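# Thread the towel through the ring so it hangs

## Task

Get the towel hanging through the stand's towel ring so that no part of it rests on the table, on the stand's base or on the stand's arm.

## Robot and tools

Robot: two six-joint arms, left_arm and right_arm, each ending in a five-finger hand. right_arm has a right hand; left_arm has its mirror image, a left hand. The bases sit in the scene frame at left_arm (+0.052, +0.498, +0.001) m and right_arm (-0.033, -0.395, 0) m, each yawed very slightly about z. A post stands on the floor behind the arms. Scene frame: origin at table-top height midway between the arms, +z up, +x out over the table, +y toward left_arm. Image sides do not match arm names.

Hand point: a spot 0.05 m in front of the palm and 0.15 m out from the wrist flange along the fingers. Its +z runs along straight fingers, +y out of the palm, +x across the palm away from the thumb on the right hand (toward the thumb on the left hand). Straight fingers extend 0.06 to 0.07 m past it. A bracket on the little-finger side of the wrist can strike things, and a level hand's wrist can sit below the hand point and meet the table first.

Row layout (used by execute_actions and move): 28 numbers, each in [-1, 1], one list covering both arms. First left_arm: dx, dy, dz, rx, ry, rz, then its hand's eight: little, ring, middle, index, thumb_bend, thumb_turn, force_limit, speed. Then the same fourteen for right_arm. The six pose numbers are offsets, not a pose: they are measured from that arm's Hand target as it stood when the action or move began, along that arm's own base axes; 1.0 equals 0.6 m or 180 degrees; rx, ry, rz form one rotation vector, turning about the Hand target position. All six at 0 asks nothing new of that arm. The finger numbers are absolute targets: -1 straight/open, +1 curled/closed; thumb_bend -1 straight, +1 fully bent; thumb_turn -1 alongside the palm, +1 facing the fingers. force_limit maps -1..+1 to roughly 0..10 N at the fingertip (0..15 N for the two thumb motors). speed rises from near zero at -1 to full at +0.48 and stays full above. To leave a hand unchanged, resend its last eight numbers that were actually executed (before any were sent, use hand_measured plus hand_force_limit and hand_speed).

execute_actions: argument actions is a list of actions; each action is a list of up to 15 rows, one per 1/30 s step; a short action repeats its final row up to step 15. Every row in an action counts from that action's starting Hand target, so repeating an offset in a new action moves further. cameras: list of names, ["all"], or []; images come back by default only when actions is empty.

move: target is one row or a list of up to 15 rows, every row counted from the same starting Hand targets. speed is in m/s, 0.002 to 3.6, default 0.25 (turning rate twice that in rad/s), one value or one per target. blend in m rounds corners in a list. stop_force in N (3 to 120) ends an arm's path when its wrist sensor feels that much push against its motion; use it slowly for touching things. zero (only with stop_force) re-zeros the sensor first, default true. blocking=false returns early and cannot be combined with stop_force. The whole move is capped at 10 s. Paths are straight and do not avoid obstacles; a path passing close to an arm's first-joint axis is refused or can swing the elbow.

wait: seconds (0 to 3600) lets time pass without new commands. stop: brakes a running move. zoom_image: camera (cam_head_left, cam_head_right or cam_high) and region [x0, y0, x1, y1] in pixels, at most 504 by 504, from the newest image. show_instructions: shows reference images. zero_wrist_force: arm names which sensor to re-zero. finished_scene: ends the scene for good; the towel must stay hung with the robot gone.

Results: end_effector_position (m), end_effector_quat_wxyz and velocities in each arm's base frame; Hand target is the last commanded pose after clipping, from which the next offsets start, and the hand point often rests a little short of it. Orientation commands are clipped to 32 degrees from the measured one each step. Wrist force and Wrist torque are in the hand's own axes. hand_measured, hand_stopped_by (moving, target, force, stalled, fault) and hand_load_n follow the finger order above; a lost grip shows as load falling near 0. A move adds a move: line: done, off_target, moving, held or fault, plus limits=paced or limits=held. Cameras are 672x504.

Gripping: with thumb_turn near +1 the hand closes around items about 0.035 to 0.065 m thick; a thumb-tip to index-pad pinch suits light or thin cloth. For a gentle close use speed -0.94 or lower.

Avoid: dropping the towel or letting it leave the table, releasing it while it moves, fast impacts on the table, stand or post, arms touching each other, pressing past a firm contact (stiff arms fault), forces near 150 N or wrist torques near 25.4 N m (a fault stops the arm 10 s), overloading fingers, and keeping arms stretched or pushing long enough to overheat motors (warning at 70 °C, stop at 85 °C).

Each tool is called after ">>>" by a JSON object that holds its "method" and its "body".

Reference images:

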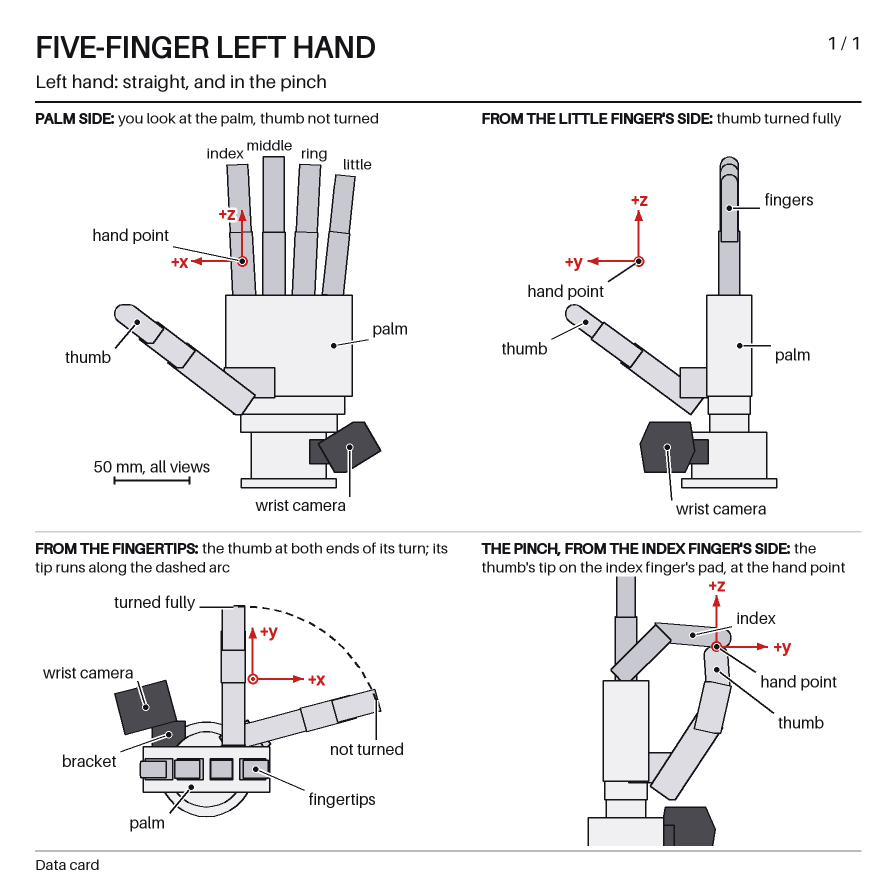

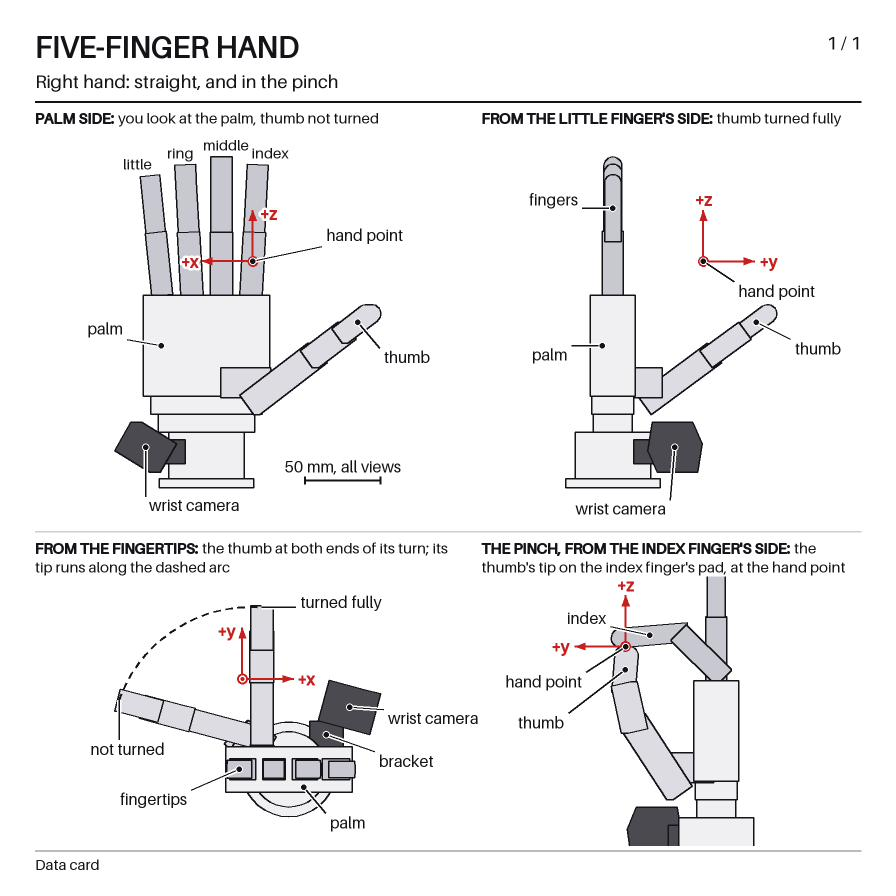

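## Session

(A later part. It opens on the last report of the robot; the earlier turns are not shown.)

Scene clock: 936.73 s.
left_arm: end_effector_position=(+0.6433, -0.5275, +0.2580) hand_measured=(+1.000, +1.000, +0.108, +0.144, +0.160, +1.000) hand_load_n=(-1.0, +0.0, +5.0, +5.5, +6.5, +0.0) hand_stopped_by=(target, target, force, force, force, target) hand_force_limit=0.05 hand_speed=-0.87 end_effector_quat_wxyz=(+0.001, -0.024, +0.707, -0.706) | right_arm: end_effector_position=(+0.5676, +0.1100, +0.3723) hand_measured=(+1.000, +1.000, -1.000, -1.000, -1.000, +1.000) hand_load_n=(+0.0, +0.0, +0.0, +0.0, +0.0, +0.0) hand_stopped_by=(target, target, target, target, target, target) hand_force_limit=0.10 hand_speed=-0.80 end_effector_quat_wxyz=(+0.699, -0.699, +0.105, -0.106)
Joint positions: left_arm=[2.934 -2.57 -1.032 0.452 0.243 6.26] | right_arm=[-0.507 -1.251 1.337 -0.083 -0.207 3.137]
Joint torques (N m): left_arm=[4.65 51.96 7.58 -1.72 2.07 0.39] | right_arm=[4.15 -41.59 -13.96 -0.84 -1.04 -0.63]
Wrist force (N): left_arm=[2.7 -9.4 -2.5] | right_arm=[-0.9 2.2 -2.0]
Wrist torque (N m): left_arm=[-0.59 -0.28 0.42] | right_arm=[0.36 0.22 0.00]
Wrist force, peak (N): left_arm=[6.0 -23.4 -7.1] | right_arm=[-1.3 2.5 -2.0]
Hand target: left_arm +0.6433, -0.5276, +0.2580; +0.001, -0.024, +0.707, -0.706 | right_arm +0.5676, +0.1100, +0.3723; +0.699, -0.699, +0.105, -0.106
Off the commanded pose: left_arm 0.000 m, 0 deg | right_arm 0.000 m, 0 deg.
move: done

>>> {"method": "move", "body": {"target": [[-0.0015,0.043,0.055,0,0,0,1,1,0.25,0.25,0.2,1,0.05,-0.87, 0,0,0,0,0,0,1,1,-1,-1,-1,1,0.1,-0.8],[-0.0015,0.043,0.055,0,0,0,1,1,-0.3,-0.3,0.0,1,0.15,-0.88, 0,0,0,0,0,0,1,1,-1,-1,-1,1,0.1,-0.8],[-0.0015,0.043,0.055,0,0,0,1,1,-1,-1,0.0,1,0.15,-0.85, 0,0,0,0,0,0,1,1,-1,-1,-1,1,0.1,-0.8]], "speed": 0.05, "cameras": ["all"]}}

>>> {"method": "zoom_image", "body": {"camera": "cam_head_left", "region": [290, 210, 430, 350]}}

>>> {"method": "zoom_image", "body": {"camera": "cam_head_right", "region": [290, 210, 430, 350]}}

>>> {"method": "zoom_image", "body": {"camera": "cam_high", "region": [310, 210, 430, 330]}}

Scene clock: 965.70 s.
left_arm: end_effector_position=(+0.6424, -0.5018, +0.2910) hand_measured=(+1.000, +1.000, -1.000, -1.000, +0.000, +1.000) hand_load_n=(+0.0, +0.0, -0.5, +0.0, +0.5, +0.0) hand_stopped_by=(target, target, target, target, target, target) hand_force_limit=0.15 hand_speed=-0.85 end_effector_quat_wxyz=(+0.001, -0.024, +0.707, -0.706) | right_arm: end_effector_position=(+0.5676, +0.1100, +0.3723) hand_measured=(+1.000, +1.000, -1.000, -1.000, -1.000, +1.000) hand_load_n=(+0.0, +0.0, +0.0, +0.0, +0.0, +0.0) hand_stopped_by=(target, target, target, target, target, target) hand_force_limit=0.10 hand_speed=-0.80 end_effector_quat_wxyz=(+0.699, -0.699, +0.105, -0.106)
Joint positions: left_arm=[2.97 -2.505 -1.068 0.421 0.207 6.262] | right_arm=[-0.507 -1.251 1.337 -0.083 -0.207 3.137]
Joint torques (N m): left_arm=[-7.27 44.39 25.18 1.54 1.38 -0.64] | right_arm=[4.83 -40.96 -14.26 -0.98 -1.04 -0.36]
Wrist force (N): left_arm=[0.3 -0.2 0.8] | right_arm=[-1.2 2.1 -1.6]
Wrist torque (N m): left_arm=[-0.15 -0.01 0.00] | right_arm=[0.33 0.24 -0.01]
Wrist force, peak (N): left_arm=[2.7 -9.6 -2.4] | right_arm=[-1.1 2.8 -1.9]
Hand target: left_arm +0.6424, -0.5018, +0.2910; +0.001, -0.024, +0.707, -0.706 | right_arm +0.5676, +0.1100, +0.3723; +0.699, -0.699, +0.105, -0.106
Off the commanded pose: left_arm 0.000 m, 0 deg | right_arm 0.000 m, 0 deg.
move: done

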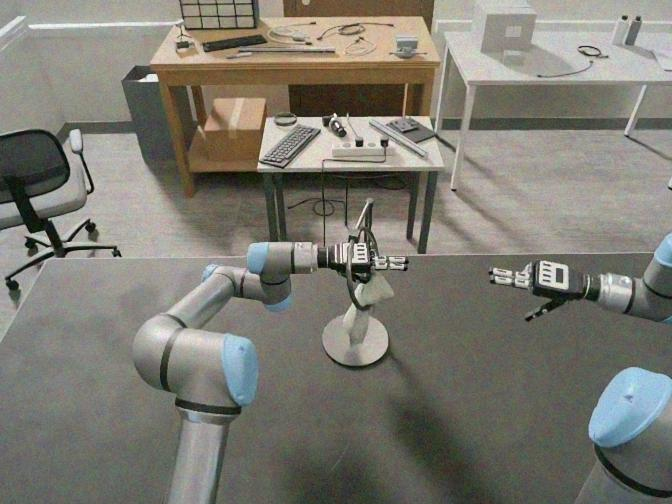

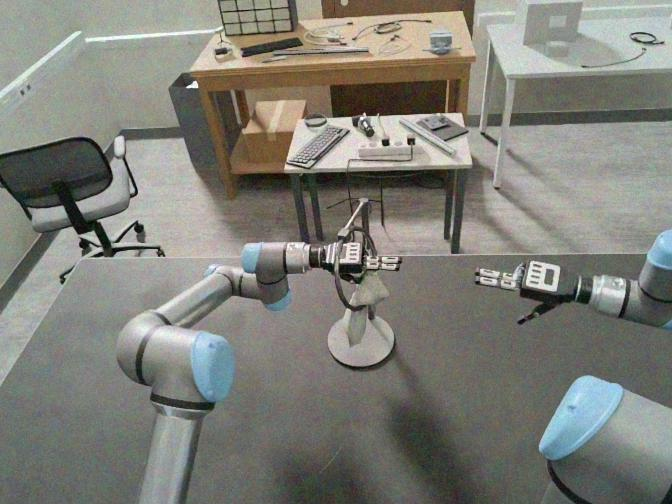

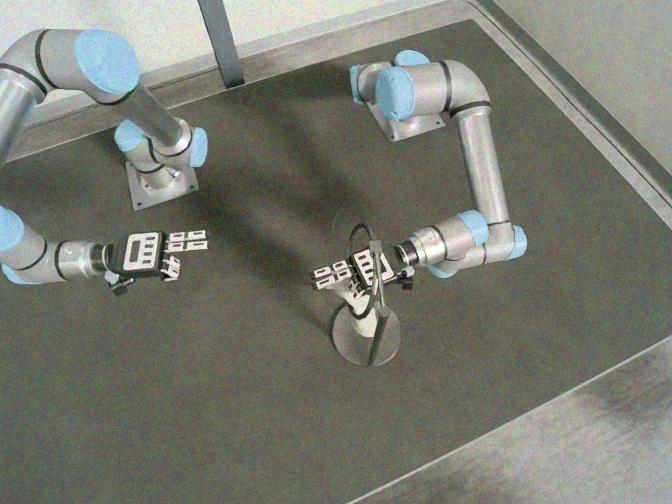

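Scaled by 3.600 from the camera's image (finer frame: 960x720).

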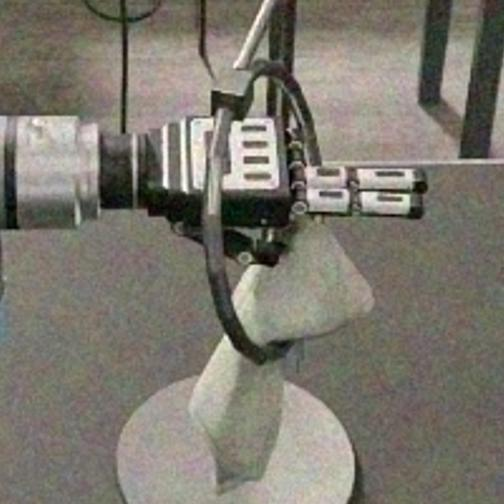

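Scaled by 3.600 from the camera's image (finer frame: 960x720).

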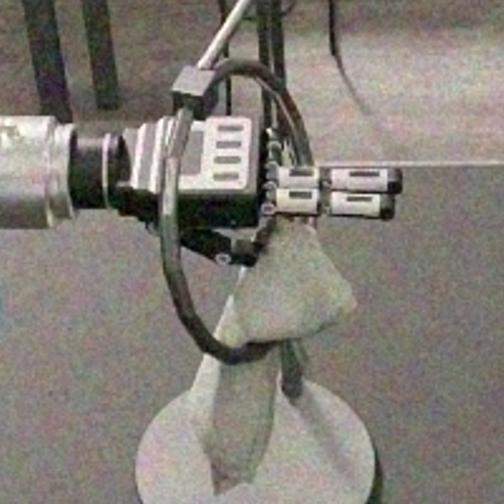

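Scaled by 4.200 from the camera's image (finer frame: 960x720).

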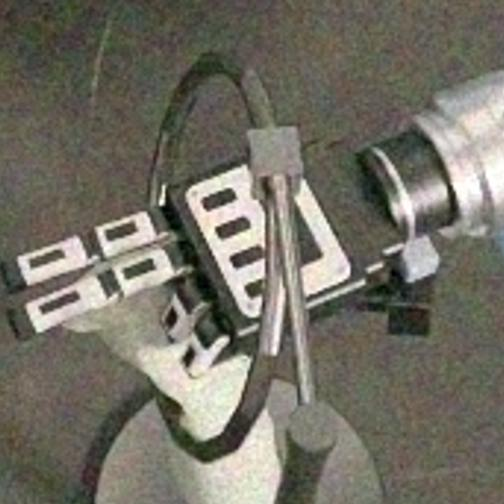

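>>> {"method": "move", "body": {"target": [0.0014,-0.04,0.005,0,0,0,1,1,-1,-1,0.0,1,0.15,-0.85, 0,0,0,0,0,0,1,1,-1,-1,-1,1,0.1,-0.8], "speed": 0.05}}

>>> {"method": "move", "body": {"target": [0,0,0,0,0,0,1,1,-1,-1,0.0,1,0.15,-0.85, 0.1378,0.1508,-0.08,0.148,0.4775,0,1,1,-0.5,-0.5,-0.6,1,0.1,-0.5], "speed": 0.2, "cameras": ["all"]}}

>>> {"method": "zoom_image", "body": {"camera": "cam_head_left", "region": [290, 210, 430, 350]}}

>>> {"method": "zoom_image", "body": {"camera": "cam_head_right", "region": [290, 210, 430, 350]}}

>>> {"method": "zoom_image", "body": {"camera": "cam_high", "region": [200, 190, 420, 350]}}

Scene clock: 993.00 s.
left_arm: end_effector_position=(+0.6432, -0.5258, +0.2940) hand_measured=(+1.000, +1.000, -1.000, -1.000, +0.000, +1.000) hand_load_n=(+0.0, +0.0, +0.0, +0.0, +0.5, +0.0) hand_stopped_by=(target, target, target, target, target, target) hand_force_limit=0.15 hand_speed=-0.85 end_effector_quat_wxyz=(+0.001, -0.024, +0.707, -0.706) | right_arm: end_effector_position=(+0.5676, +0.1100, +0.3723) hand_measured=(+1.000, +1.000, -1.000, -1.000, -1.000, +1.000) hand_load_n=(+0.0, +0.0, +0.0, +0.0, +0.0, +0.0) hand_stopped_by=(target, target, target, target, target, target) hand_force_limit=0.10 hand_speed=-0.80 end_effector_quat_wxyz=(+0.699, -0.699, +0.105, -0.106)
Joint positions: left_arm=[2.937 -2.527 -1.018 0.393 0.241 6.26] | right_arm=[-0.507 -1.251 1.337 -0.083 -0.207 3.137]
Joint torques (N m): left_arm=[7.47 57.46 10.13 1.94 -1.92 -2.15] | right_arm=[3.59 -40.94 -15.04 -1.11 -0.93 -0.53]
Wrist force (N): left_arm=[0.0 -0.2 0.7] | right_arm=[-1.2 2.2 -1.5]
Wrist torque (N m): left_arm=[-0.16 0.02 0.08] | right_arm=[0.33 0.24 -0.02]
Wrist force, peak (N): left_arm=[0.4 -0.3 1.4] | right_arm=[-1.3 2.7 -1.9]
Hand target: left_arm +0.6432, -0.5258, +0.2940; +0.001, -0.024, +0.707, -0.706 | right_arm +0.5676, +0.1100, +0.3723; +0.699, -0.699, +0.105, -0.106
Off the commanded pose: left_arm 0.000 m, 0 deg | right_arm 0.000 m, 0 deg.
move: done

Scene clock: 997.40 s.
left_arm: end_effector_position=(+0.6432, -0.5258, +0.2940) hand_measured=(+1.000, +1.000, -1.000, -1.000, +0.000, +1.000) hand_load_n=(+0.0, +0.0, +0.0, +0.0, +0.5, +0.0) hand_stopped_by=(target, target, target, target, target, target) hand_force_limit=0.15 hand_speed=-0.85 end_effector_quat_wxyz=(+0.001, -0.024, +0.707, -0.706) | right_arm: end_effector_position=(+0.6503, +0.2005, +0.3243) hand_measured=(+1.000, +1.000, -0.500, -0.500, -0.600, +1.000) hand_load_n=(+0.0, +0.0, +0.0, +0.0, +0.0, +0.0) hand_stopped_by=(target, target, target, target, target, target) hand_force_limit=0.10 hand_speed=-0.50 end_effector_quat_wxyz=(+0.570, -0.420, +0.569, +0.419)
Joint positions: left_arm=[2.937 -2.527 -1.018 0.394 0.241 6.26] | right_arm=[-0.3 -0.88 1.14 0.022 0.001 4.429]
Joint torques (N m): left_arm=[6.41 58.35 10.16 1.47 -1.69 -0.19] | right_arm=[-9.56 -57.72 -9.29 -1.11 -1.85 0.09]
Wrist force (N): left_arm=[0.4 -0.3 0.6] | right_arm=[0.5 -0.1 -2.2]
Wrist torque (N m): left_arm=[-0.17 -0.04 0.10] | right_arm=[-0.04 0.02 -0.06]
Wrist force, peak (N): left_arm=[0.1 -0.4 0.8] | right_arm=[-1.0 2.6 -2.0]
Hand target: left_arm +0.6432, -0.5258, +0.2940; +0.001, -0.024, +0.707, -0.706 | right_arm +0.6503, +0.2005, +0.3243; +0.570, -0.420, +0.569, +0.419
Off the commanded pose: left_arm 0.000 m, 0 deg | right_arm 0.000 m, 0 deg.
move: done

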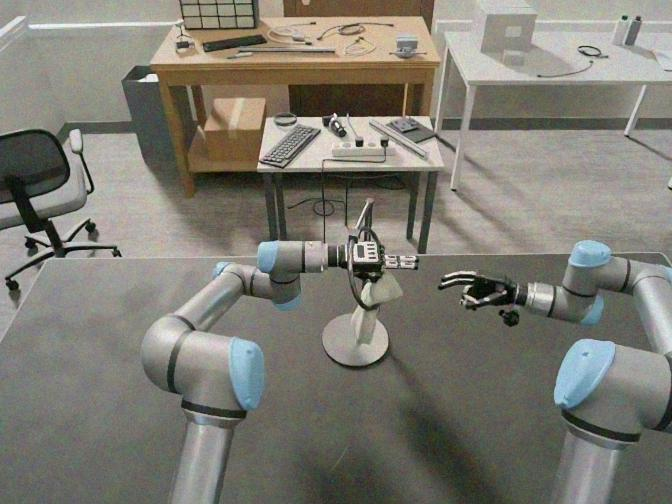

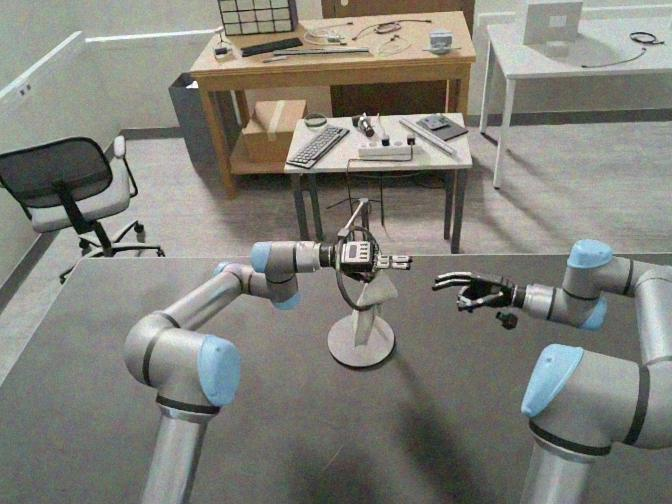

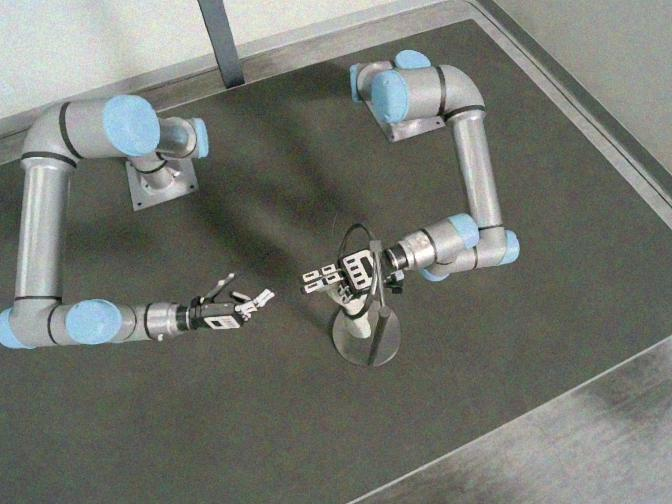

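Scaled by 3.600 from the camera's image (finer frame: 960x720).

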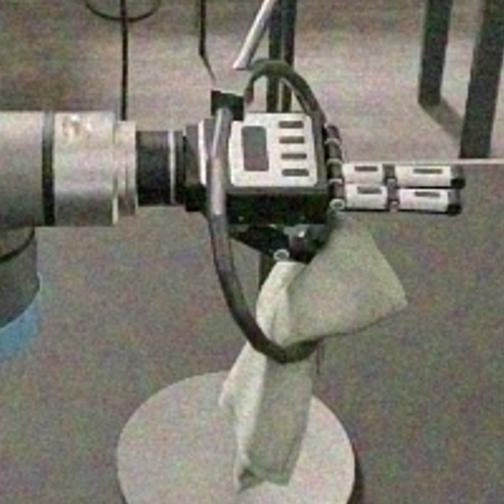

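Scaled by 3.600 from the camera's image (finer frame: 960x720).

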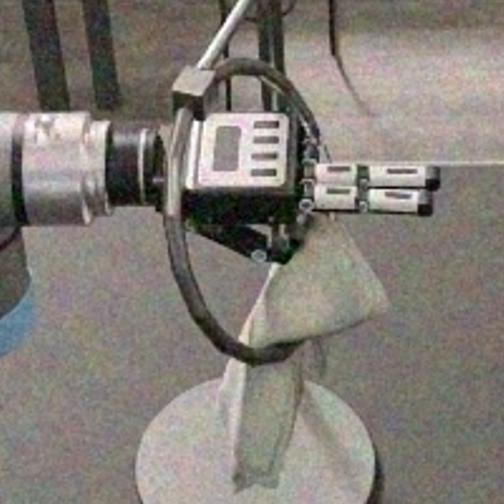

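Scaled by 2.291 from the camera's image (finer frame: 960x720).

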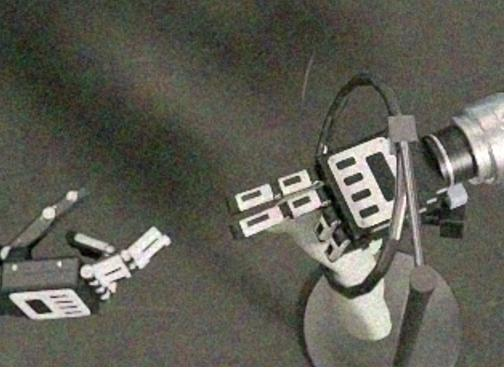

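>>> {"method": "move", "body": {"target": [0,0,0,0,0,0,1,1,-1,-1,0.0,1,0.15,-0.85, 0.0393,0.0848,-0.0972,0,0,0,1,1,-0.5,-0.5,-0.6,1,0.1,-0.5], "speed": 0.1, "cameras": ["all"]}}

>>> {"method": "zoom_image", "body": {"camera": "cam_head_left", "region": [330, 210, 490, 350]}}

>>> {"method": "zoom_image", "body": {"camera": "cam_head_right", "region": [330, 210, 490, 350]}}

>>> {"method": "zoom_image", "body": {"camera": "cam_high", "region": [230, 220, 400, 350]}}

Scene clock: 1009.90 s.
left_arm: end_effector_position=(+0.6432, -0.5258, +0.2940) hand_measured=(+1.000, +1.000, -1.000, -1.000, +0.000, +1.000) hand_load_n=(+0.0, +0.0, +0.0, -0.5, +0.5, +0.0) hand_stopped_by=(target, target, target, target, target, target) hand_force_limit=0.15 hand_speed=-0.85 end_effector_quat_wxyz=(+0.001, -0.024, +0.707, -0.706) | right_arm: end_effector_position=(+0.6738, +0.2514, +0.2661) hand_measured=(+1.000, +1.000, -0.500, -0.500, -0.600, +1.000) hand_load_n=(+0.0, +0.0, +0.0, +0.0, +0.0, -0.5) hand_stopped_by=(target, target, target, target, target, target) hand_force_limit=0.10 hand_speed=-0.50 end_effector_quat_wxyz=(+0.569, -0.420, +0.569, +0.418)
Joint positions: left_arm=[2.937 -2.527 -1.018 0.394 0.241 6.26] | right_arm=[-0.213 -0.847 1.227 -0.359 0.088 4.69]
Joint torques (N m): left_arm=[6.93 58.17 10.65 1 -1.62 -0.39] | right_arm=[-10.35 -36.71 -31.98 -0.08 0.83 0.54]
Wrist force (N): left_arm=[0.1 -0.2 0.6] | right_arm=[0.9 -0.1 -2.0]
Wrist torque (N m): left_arm=[-0.16 0.01 0.08] | right_arm=[-0.03 -0.12 -0.07]
Wrist force, peak (N): left_arm=[0.3 0.0 0.9] | right_arm=[0.0 0.2 -2.9]
Hand target: left_arm +0.6432, -0.5258, +0.2940; +0.001, -0.024, +0.707, -0.706 | right_arm +0.6739, +0.2514, +0.2660; +0.570, -0.420, +0.569, +0.419
Off the commanded pose: left_arm 0.000 m, 0 deg | right_arm 0.000 m, 0 deg.
move: done

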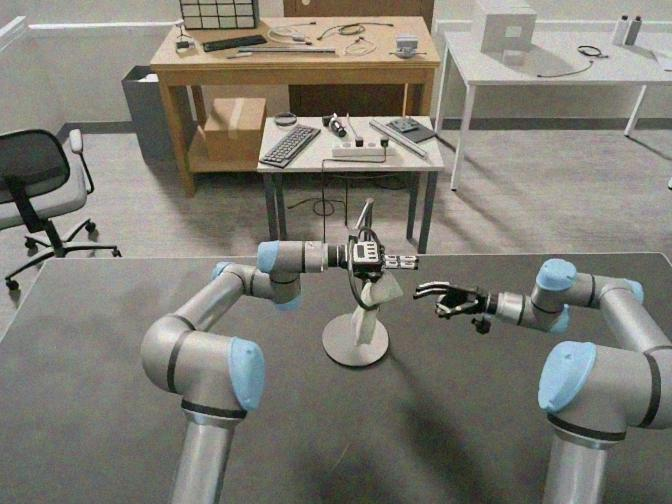

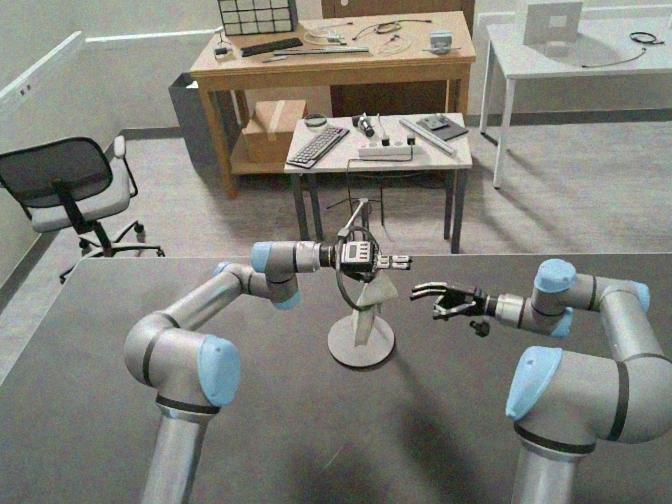

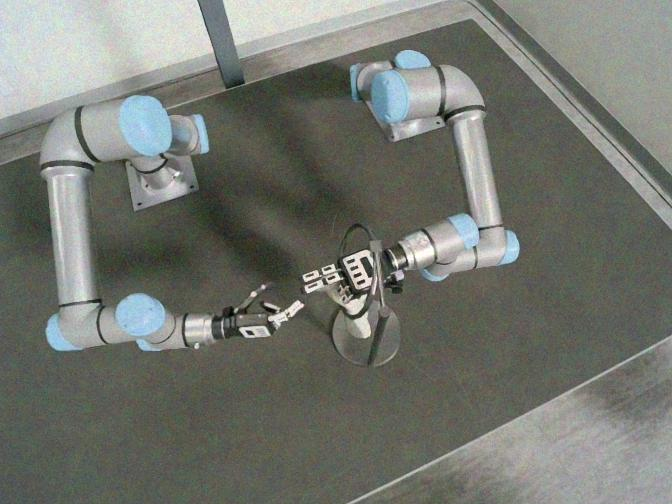

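Scaled by 3.150 from the camera's image (finer frame: 960x720).

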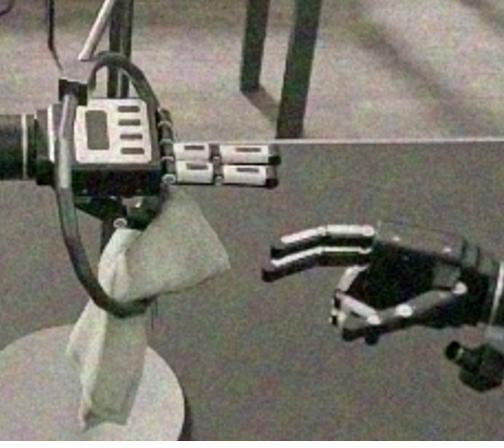

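Scaled by 3.150 from the camera's image (finer frame: 960x720).

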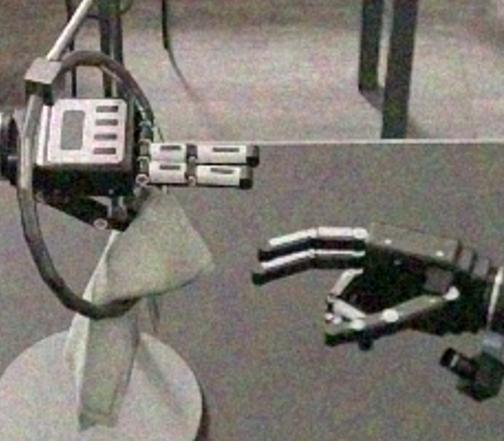

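Scaled by 2.965 from the camera's image (finer frame: 960x720).

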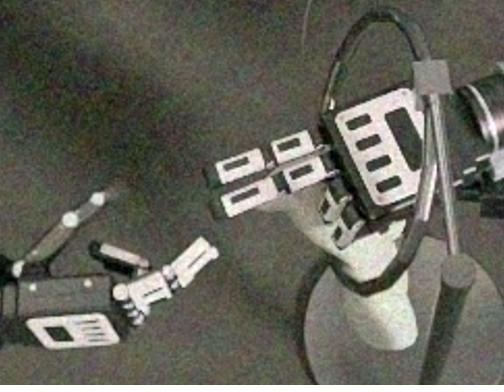

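>>> {"method": "move", "body": {"target": [0,0,0,0,0,0,1,1,-1,-1,0.0,1,0.15,-0.85, 0.0296,0.0955,0,0,0,0,1,1,-0.5,-0.5,-0.6,1,0.1,-0.5], "speed": 0.05, "stop_force": 5, "cameras": ["all"]}}

>>> {"method": "zoom_image", "body": {"camera": "cam_head_left", "region": [330, 220, 450, 340]}}

>>> {"method": "zoom_image", "body": {"camera": "cam_head_right", "region": [330, 220, 450, 340]}}

>>> {"method": "zoom_image", "body": {"camera": "cam_high", "region": [270, 230, 390, 350]}}

Scene clock: 1020.77 s.
left_arm: end_effector_position=(+0.6432, -0.5258, +0.2940) hand_measured=(+1.000, +1.000, -1.000, -1.000, +0.000, +1.000) hand_load_n=(+0.0, +0.0, +0.0, +0.0, +0.5, +0.0) hand_stopped_by=(target, target, target, target, target, target) hand_force_limit=0.15 hand_speed=-0.85 end_effector_quat_wxyz=(+0.001, -0.024, +0.707, -0.706) | right_arm: end_effector_position=(+0.6916, +0.3087, +0.2660) hand_measured=(+1.000, +1.000, -0.500, -0.500, -0.600, +1.000) hand_load_n=(+0.0, +0.0, +0.0, +0.0, +0.0, -0.5) hand_stopped_by=(target, target, target, target, target, target) hand_force_limit=0.10 hand_speed=-0.50 end_effector_quat_wxyz=(+0.570, -0.420, +0.569, +0.419)
Joint positions: left_arm=[2.937 -2.527 -1.018 0.394 0.241 6.26] | right_arm=[-0.122 -0.804 1.151 -0.347 0.18 4.71]
Joint torques (N m): left_arm=[7.36 58.12 10.57 0.19 -1.7 -0.21] | right_arm=[-9.36 -59.2 -8.78 -0.64 -1.51 -0.94]
Wrist force (N): left_arm=[0.3 -0.3 0.9] | right_arm=[0.9 -0.2 -1.7]
Wrist torque (N m): left_arm=[-0.18 -0.01 0.09] | right_arm=[-0.09 -0.06 -0.08]
Wrist force, peak (N): left_arm=[0.3 -0.3 0.9] | right_arm=[0.8 -0.3 -2.7]
Hand target: left_arm +0.6432, -0.5258, +0.2940; +0.001, -0.024, +0.707, -0.706 | right_arm +0.6916, +0.3087, +0.2660; +0.570, -0.420, +0.569, +0.419
Off the commanded pose: left_arm 0.000 m, 0 deg | right_arm 0.000 m, 0 deg.
move: done

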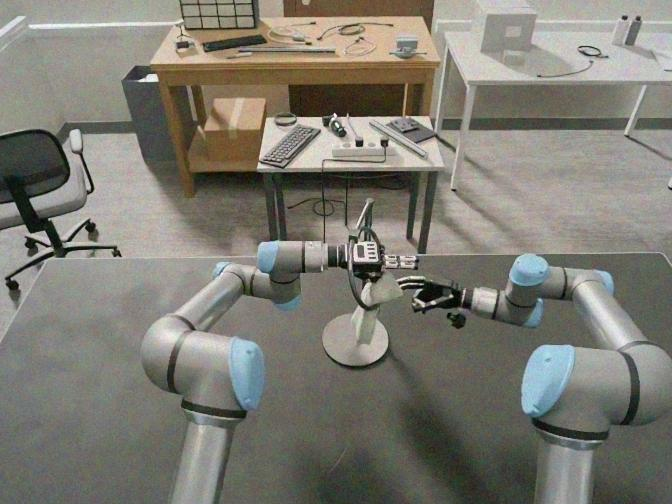

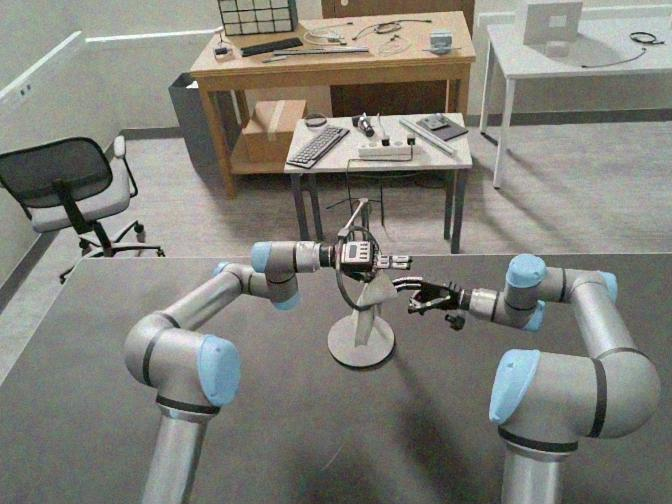

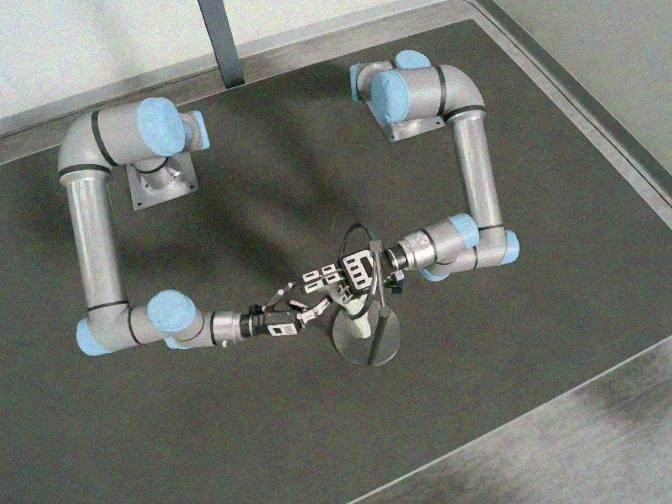

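Scaled by 4.200 from the camera's image (finer frame: 960x720).

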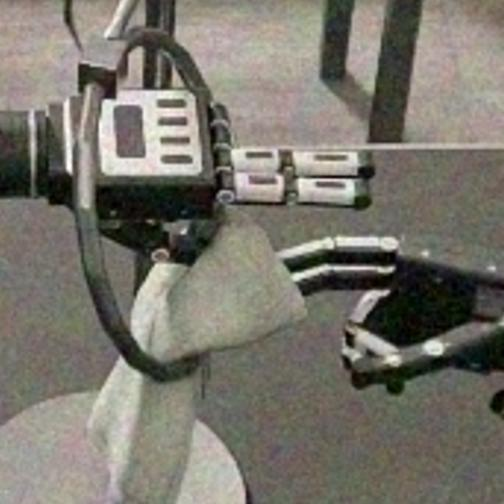

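Scaled by 4.200 from the camera's image (finer frame: 960x720).

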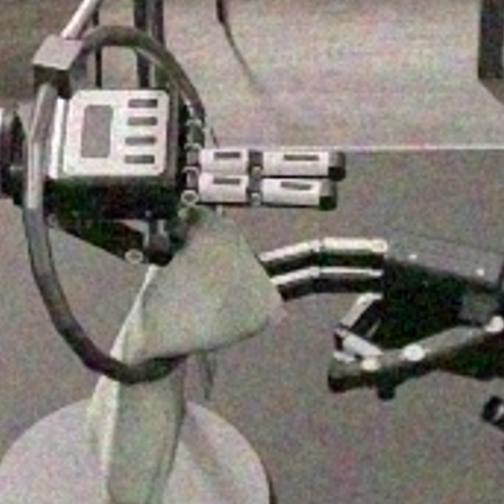

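Scaled by 4.200 from the camera's image (finer frame: 960x720).

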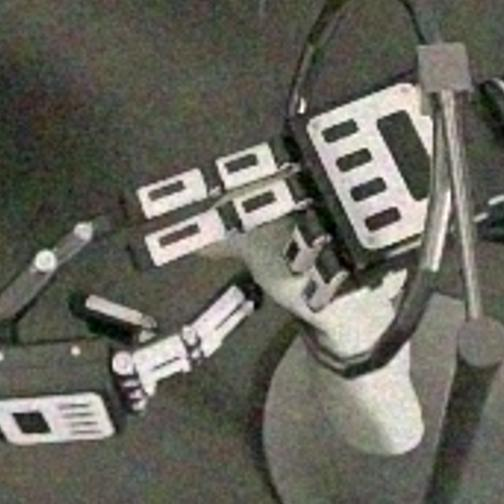

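>>> {"method": "move", "body": {"target": [0,0,0,0,0,0,1,1,-1,-1,0.0,1,0.15,-0.85, 0.0198,0.0637,0,0,0,0,1,1,-0.5,-0.5,-0.6,1,0.1,-0.5], "speed": 0.03, "stop_force": 5, "cameras": ["all"]}}

>>> {"method": "zoom_image", "body": {"camera": "cam_head_left", "region": [330, 220, 450, 340]}}

>>> {"method": "zoom_image", "body": {"camera": "cam_head_right", "region": [330, 220, 450, 340]}}

>>> {"method": "zoom_image", "body": {"camera": "cam_high", "region": [270, 230, 390, 350]}}

Scene clock: 1028.90 s.
left_arm: end_effector_position=(+0.6432, -0.5257, +0.2940) hand_measured=(+1.000, +1.000, -1.000, -1.000, +0.000, +1.000) hand_load_n=(+0.0, +0.0, +0.0, +0.0, +1.5, +0.0) hand_stopped_by=(target, target, target, target, target, target) hand_force_limit=0.15 hand_speed=-0.85 end_effector_quat_wxyz=(+0.001, -0.024, +0.707, -0.706) | right_arm: end_effector_position=(+0.7035, +0.3469, +0.2660) hand_measured=(+1.000, +1.000, -0.500, -0.500, -0.600, +1.000) hand_load_n=(+0.0, +0.0, -0.5, -1.0, +0.0, +0.0) hand_stopped_by=(target, target, target, target, target, target) hand_force_limit=0.10 hand_speed=-0.50 end_effector_quat_wxyz=(+0.570, -0.420, +0.569, +0.419)
Joint positions: left_arm=[2.937 -2.527 -1.018 0.394 0.241 6.26] | right_arm=[-0.063 -0.764 1.079 -0.315 0.238 4.71]
Joint torques (N m): left_arm=[5.08 58.19 11.19 0.33 -1.54 -0.31] | right_arm=[-8.84 -61.96 -10.17 -3.13 -1.4 -0.38]
Wrist force (N): left_arm=[-0.2 -0.1 -0.1] | right_arm=[0.4 0.2 -3.5]
Wrist torque (N m): left_arm=[-0.17 -0.02 0.08] | right_arm=[0.05 0.02 -0.12]
Wrist force, peak (N): left_arm=[0.2 -0.1 0.9] | right_arm=[0.3 0.0 -3.7]
Hand target: left_arm +0.6432, -0.5258, +0.2940; +0.001, -0.024, +0.707, -0.706 | right_arm +0.7035, +0.3469, +0.2660; +0.570, -0.420, +0.569, +0.419
Off the commanded pose: left_arm 0.000 m, 0 deg | right_arm 0.000 m, 0 deg.
move: done

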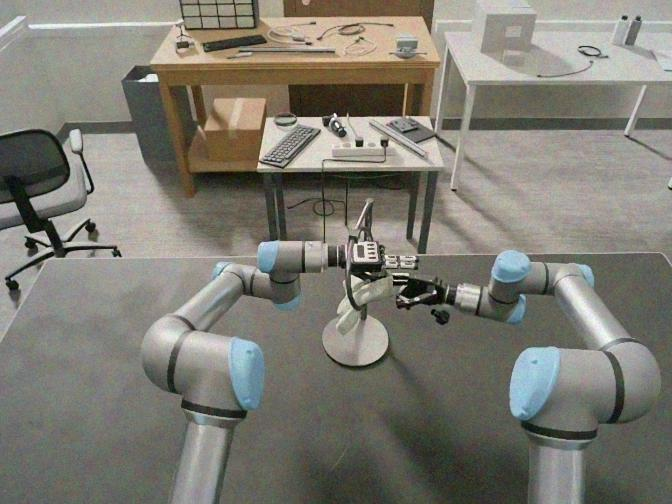

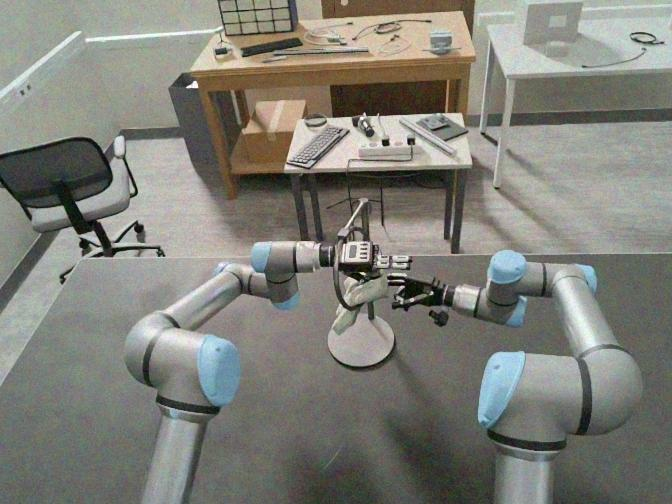

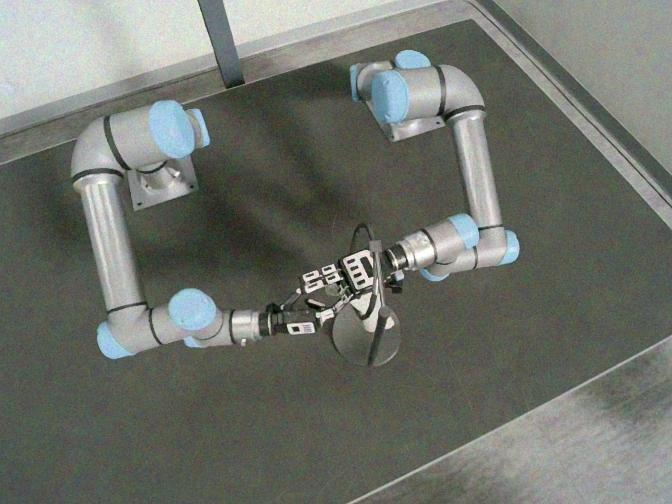

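Scaled by 4.200 from the camera's image (finer frame: 960x720).

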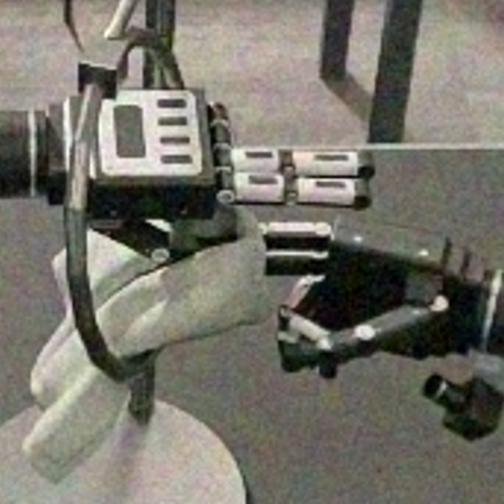

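Scaled by 4.200 from the camera's image (finer frame: 960x720).

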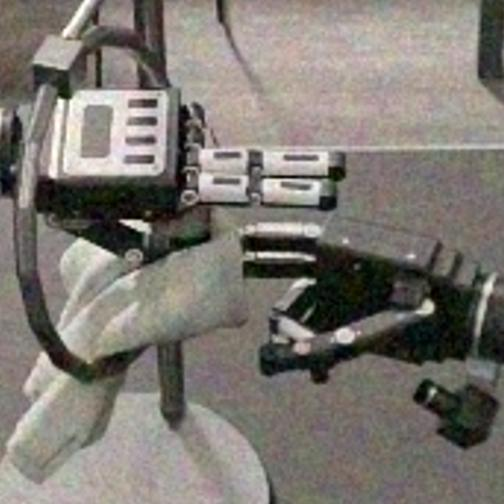

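Scaled by 4.200 from the camera's image (finer frame: 960x720).

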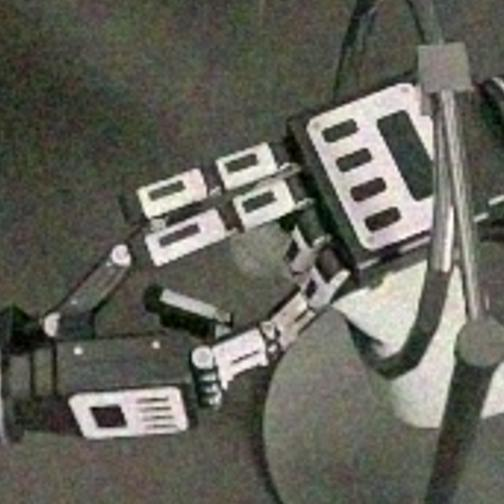

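>>> {"method": "move", "body": {"target": [[0,0,0,0,0,0,1,1,-1,-1,0.0,1,0.15,-0.85, 0,0,0,0,0,0,1,1,-0.2,-0.2,-0.3,1,-0.2,-0.82],[0,0,0,0,0,0,1,1,-1,-1,0.0,1,0.15,-0.85, 0,0,0,0,0,0,1,1,0.2,0.2,0.15,1,-0.2,-0.87]], "speed": 0.03, "cameras": ["all"]}}

>>> {"method": "zoom_image", "body": {"camera": "cam_head_left", "region": [330, 220, 450, 340]}}

>>> {"method": "zoom_image", "body": {"camera": "cam_head_right", "region": [330, 220, 450, 340]}}

>>> {"method": "zoom_image", "body": {"camera": "cam_high", "region": [270, 230, 390, 350]}}

Scene clock: 1040.47 s.
left_arm: end_effector_position=(+0.6432, -0.5258, +0.2940) hand_measured=(+1.000, +1.000, -1.000, -1.000, +0.000, +1.000) hand_load_n=(+0.0, +0.0, +0.0, +0.0, +0.5, +0.0) hand_stopped_by=(target, target, target, target, target, target) hand_force_limit=0.15 hand_speed=-0.85 end_effector_quat_wxyz=(+0.001, -0.024, +0.707, -0.706) | right_arm: end_effector_position=(+0.7035, +0.3469, +0.2660) hand_measured=(+1.000, +1.000, +0.196, +0.160, -0.088, +1.000) hand_load_n=(+0.0, +0.0, +5.0, +5.0, +6.0, -1.0) hand_stopped_by=(target, target, force, force, force, target) hand_force_limit=-0.20 hand_speed=-0.87 end_effector_quat_wxyz=(+0.570, -0.420, +0.569, +0.419)
Joint positions: left_arm=[2.937 -2.527 -1.018 0.394 0.241 6.26] | right_arm=[-0.063 -0.764 1.079 -0.315 0.238 4.71]
Joint torques (N m): left_arm=[-2.86 57.05 12.46 0.41 -1.42 -0.21] | right_arm=[-8.32 -61.35 -9.19 -2 -0.77 0.13]
Wrist force (N): left_arm=[0.4 -0.7 0.9] | right_arm=[0.5 -0.1 -1.9]
Wrist torque (N m): left_arm=[-0.23 -0.02 0.10] | right_arm=[-0.04 -0.02 -0.11]
Wrist force, peak (N): left_arm=[0.4 -0.8 1.1] | right_arm=[0.5 0.3 -3.6]
Hand target: left_arm +0.6432, -0.5258, +0.2940; +0.001, -0.024, +0.707, -0.706 | right_arm +0.7035, +0.3469, +0.2660; +0.570, -0.420, +0.569, +0.419
Off the commanded pose: left_arm 0.000 m, 0 deg | right_arm 0.000 m, 0 deg.
move: done

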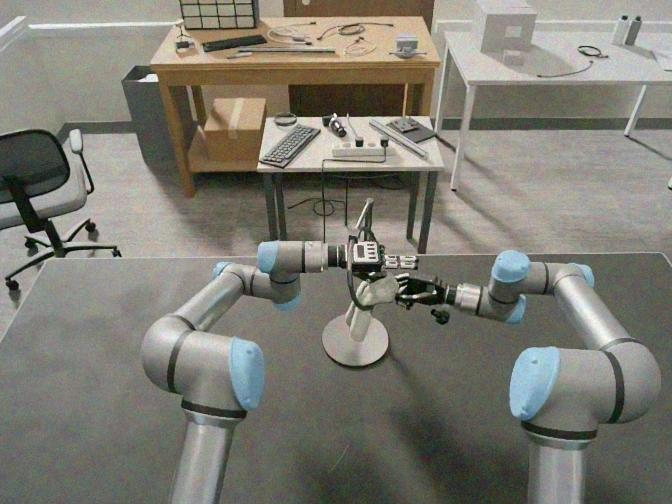

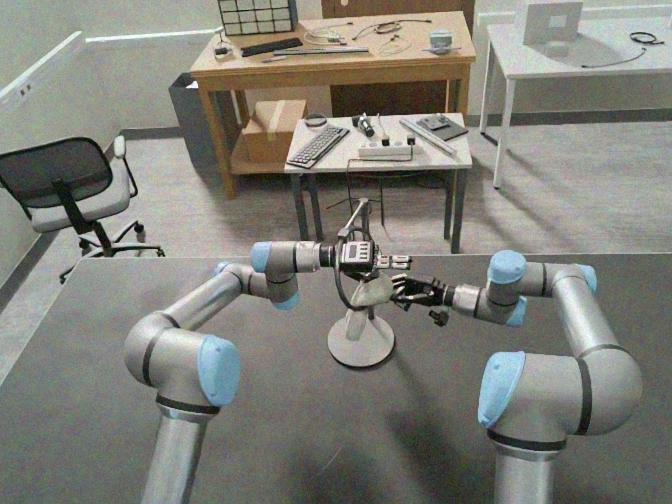

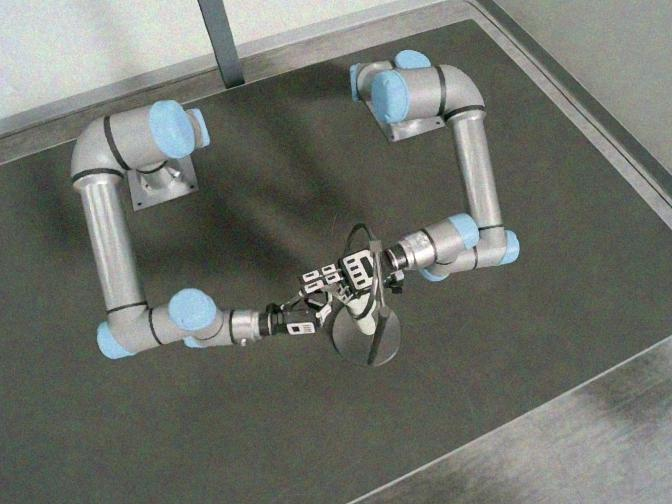

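Scaled by 4.200 from the camera's image (finer frame: 960x720).

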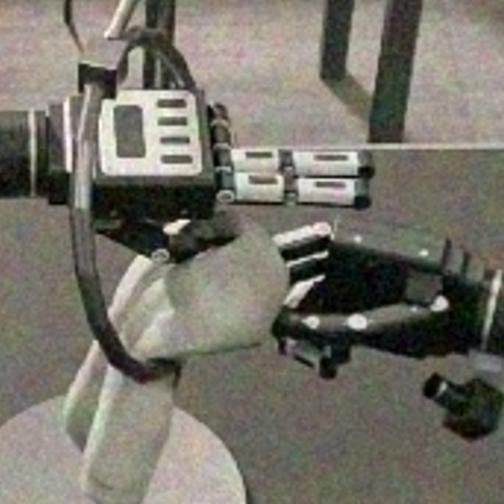

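Scaled by 4.200 from the camera's image (finer frame: 960x720).

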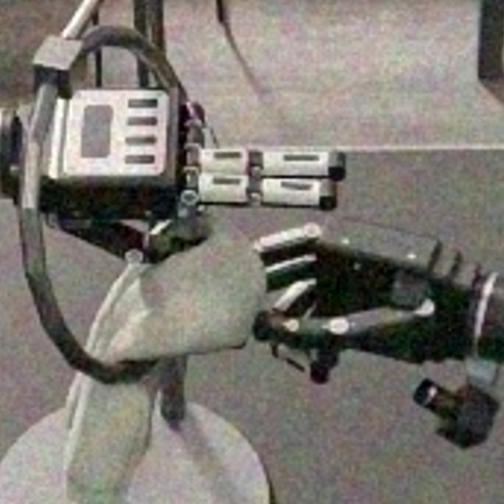

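Scaled by 4.200 from the camera's image (finer frame: 960x720).

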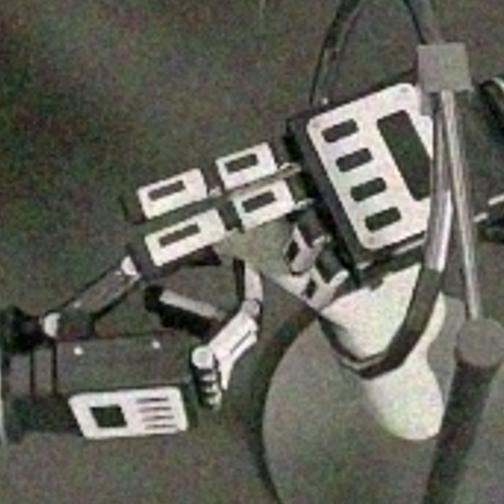

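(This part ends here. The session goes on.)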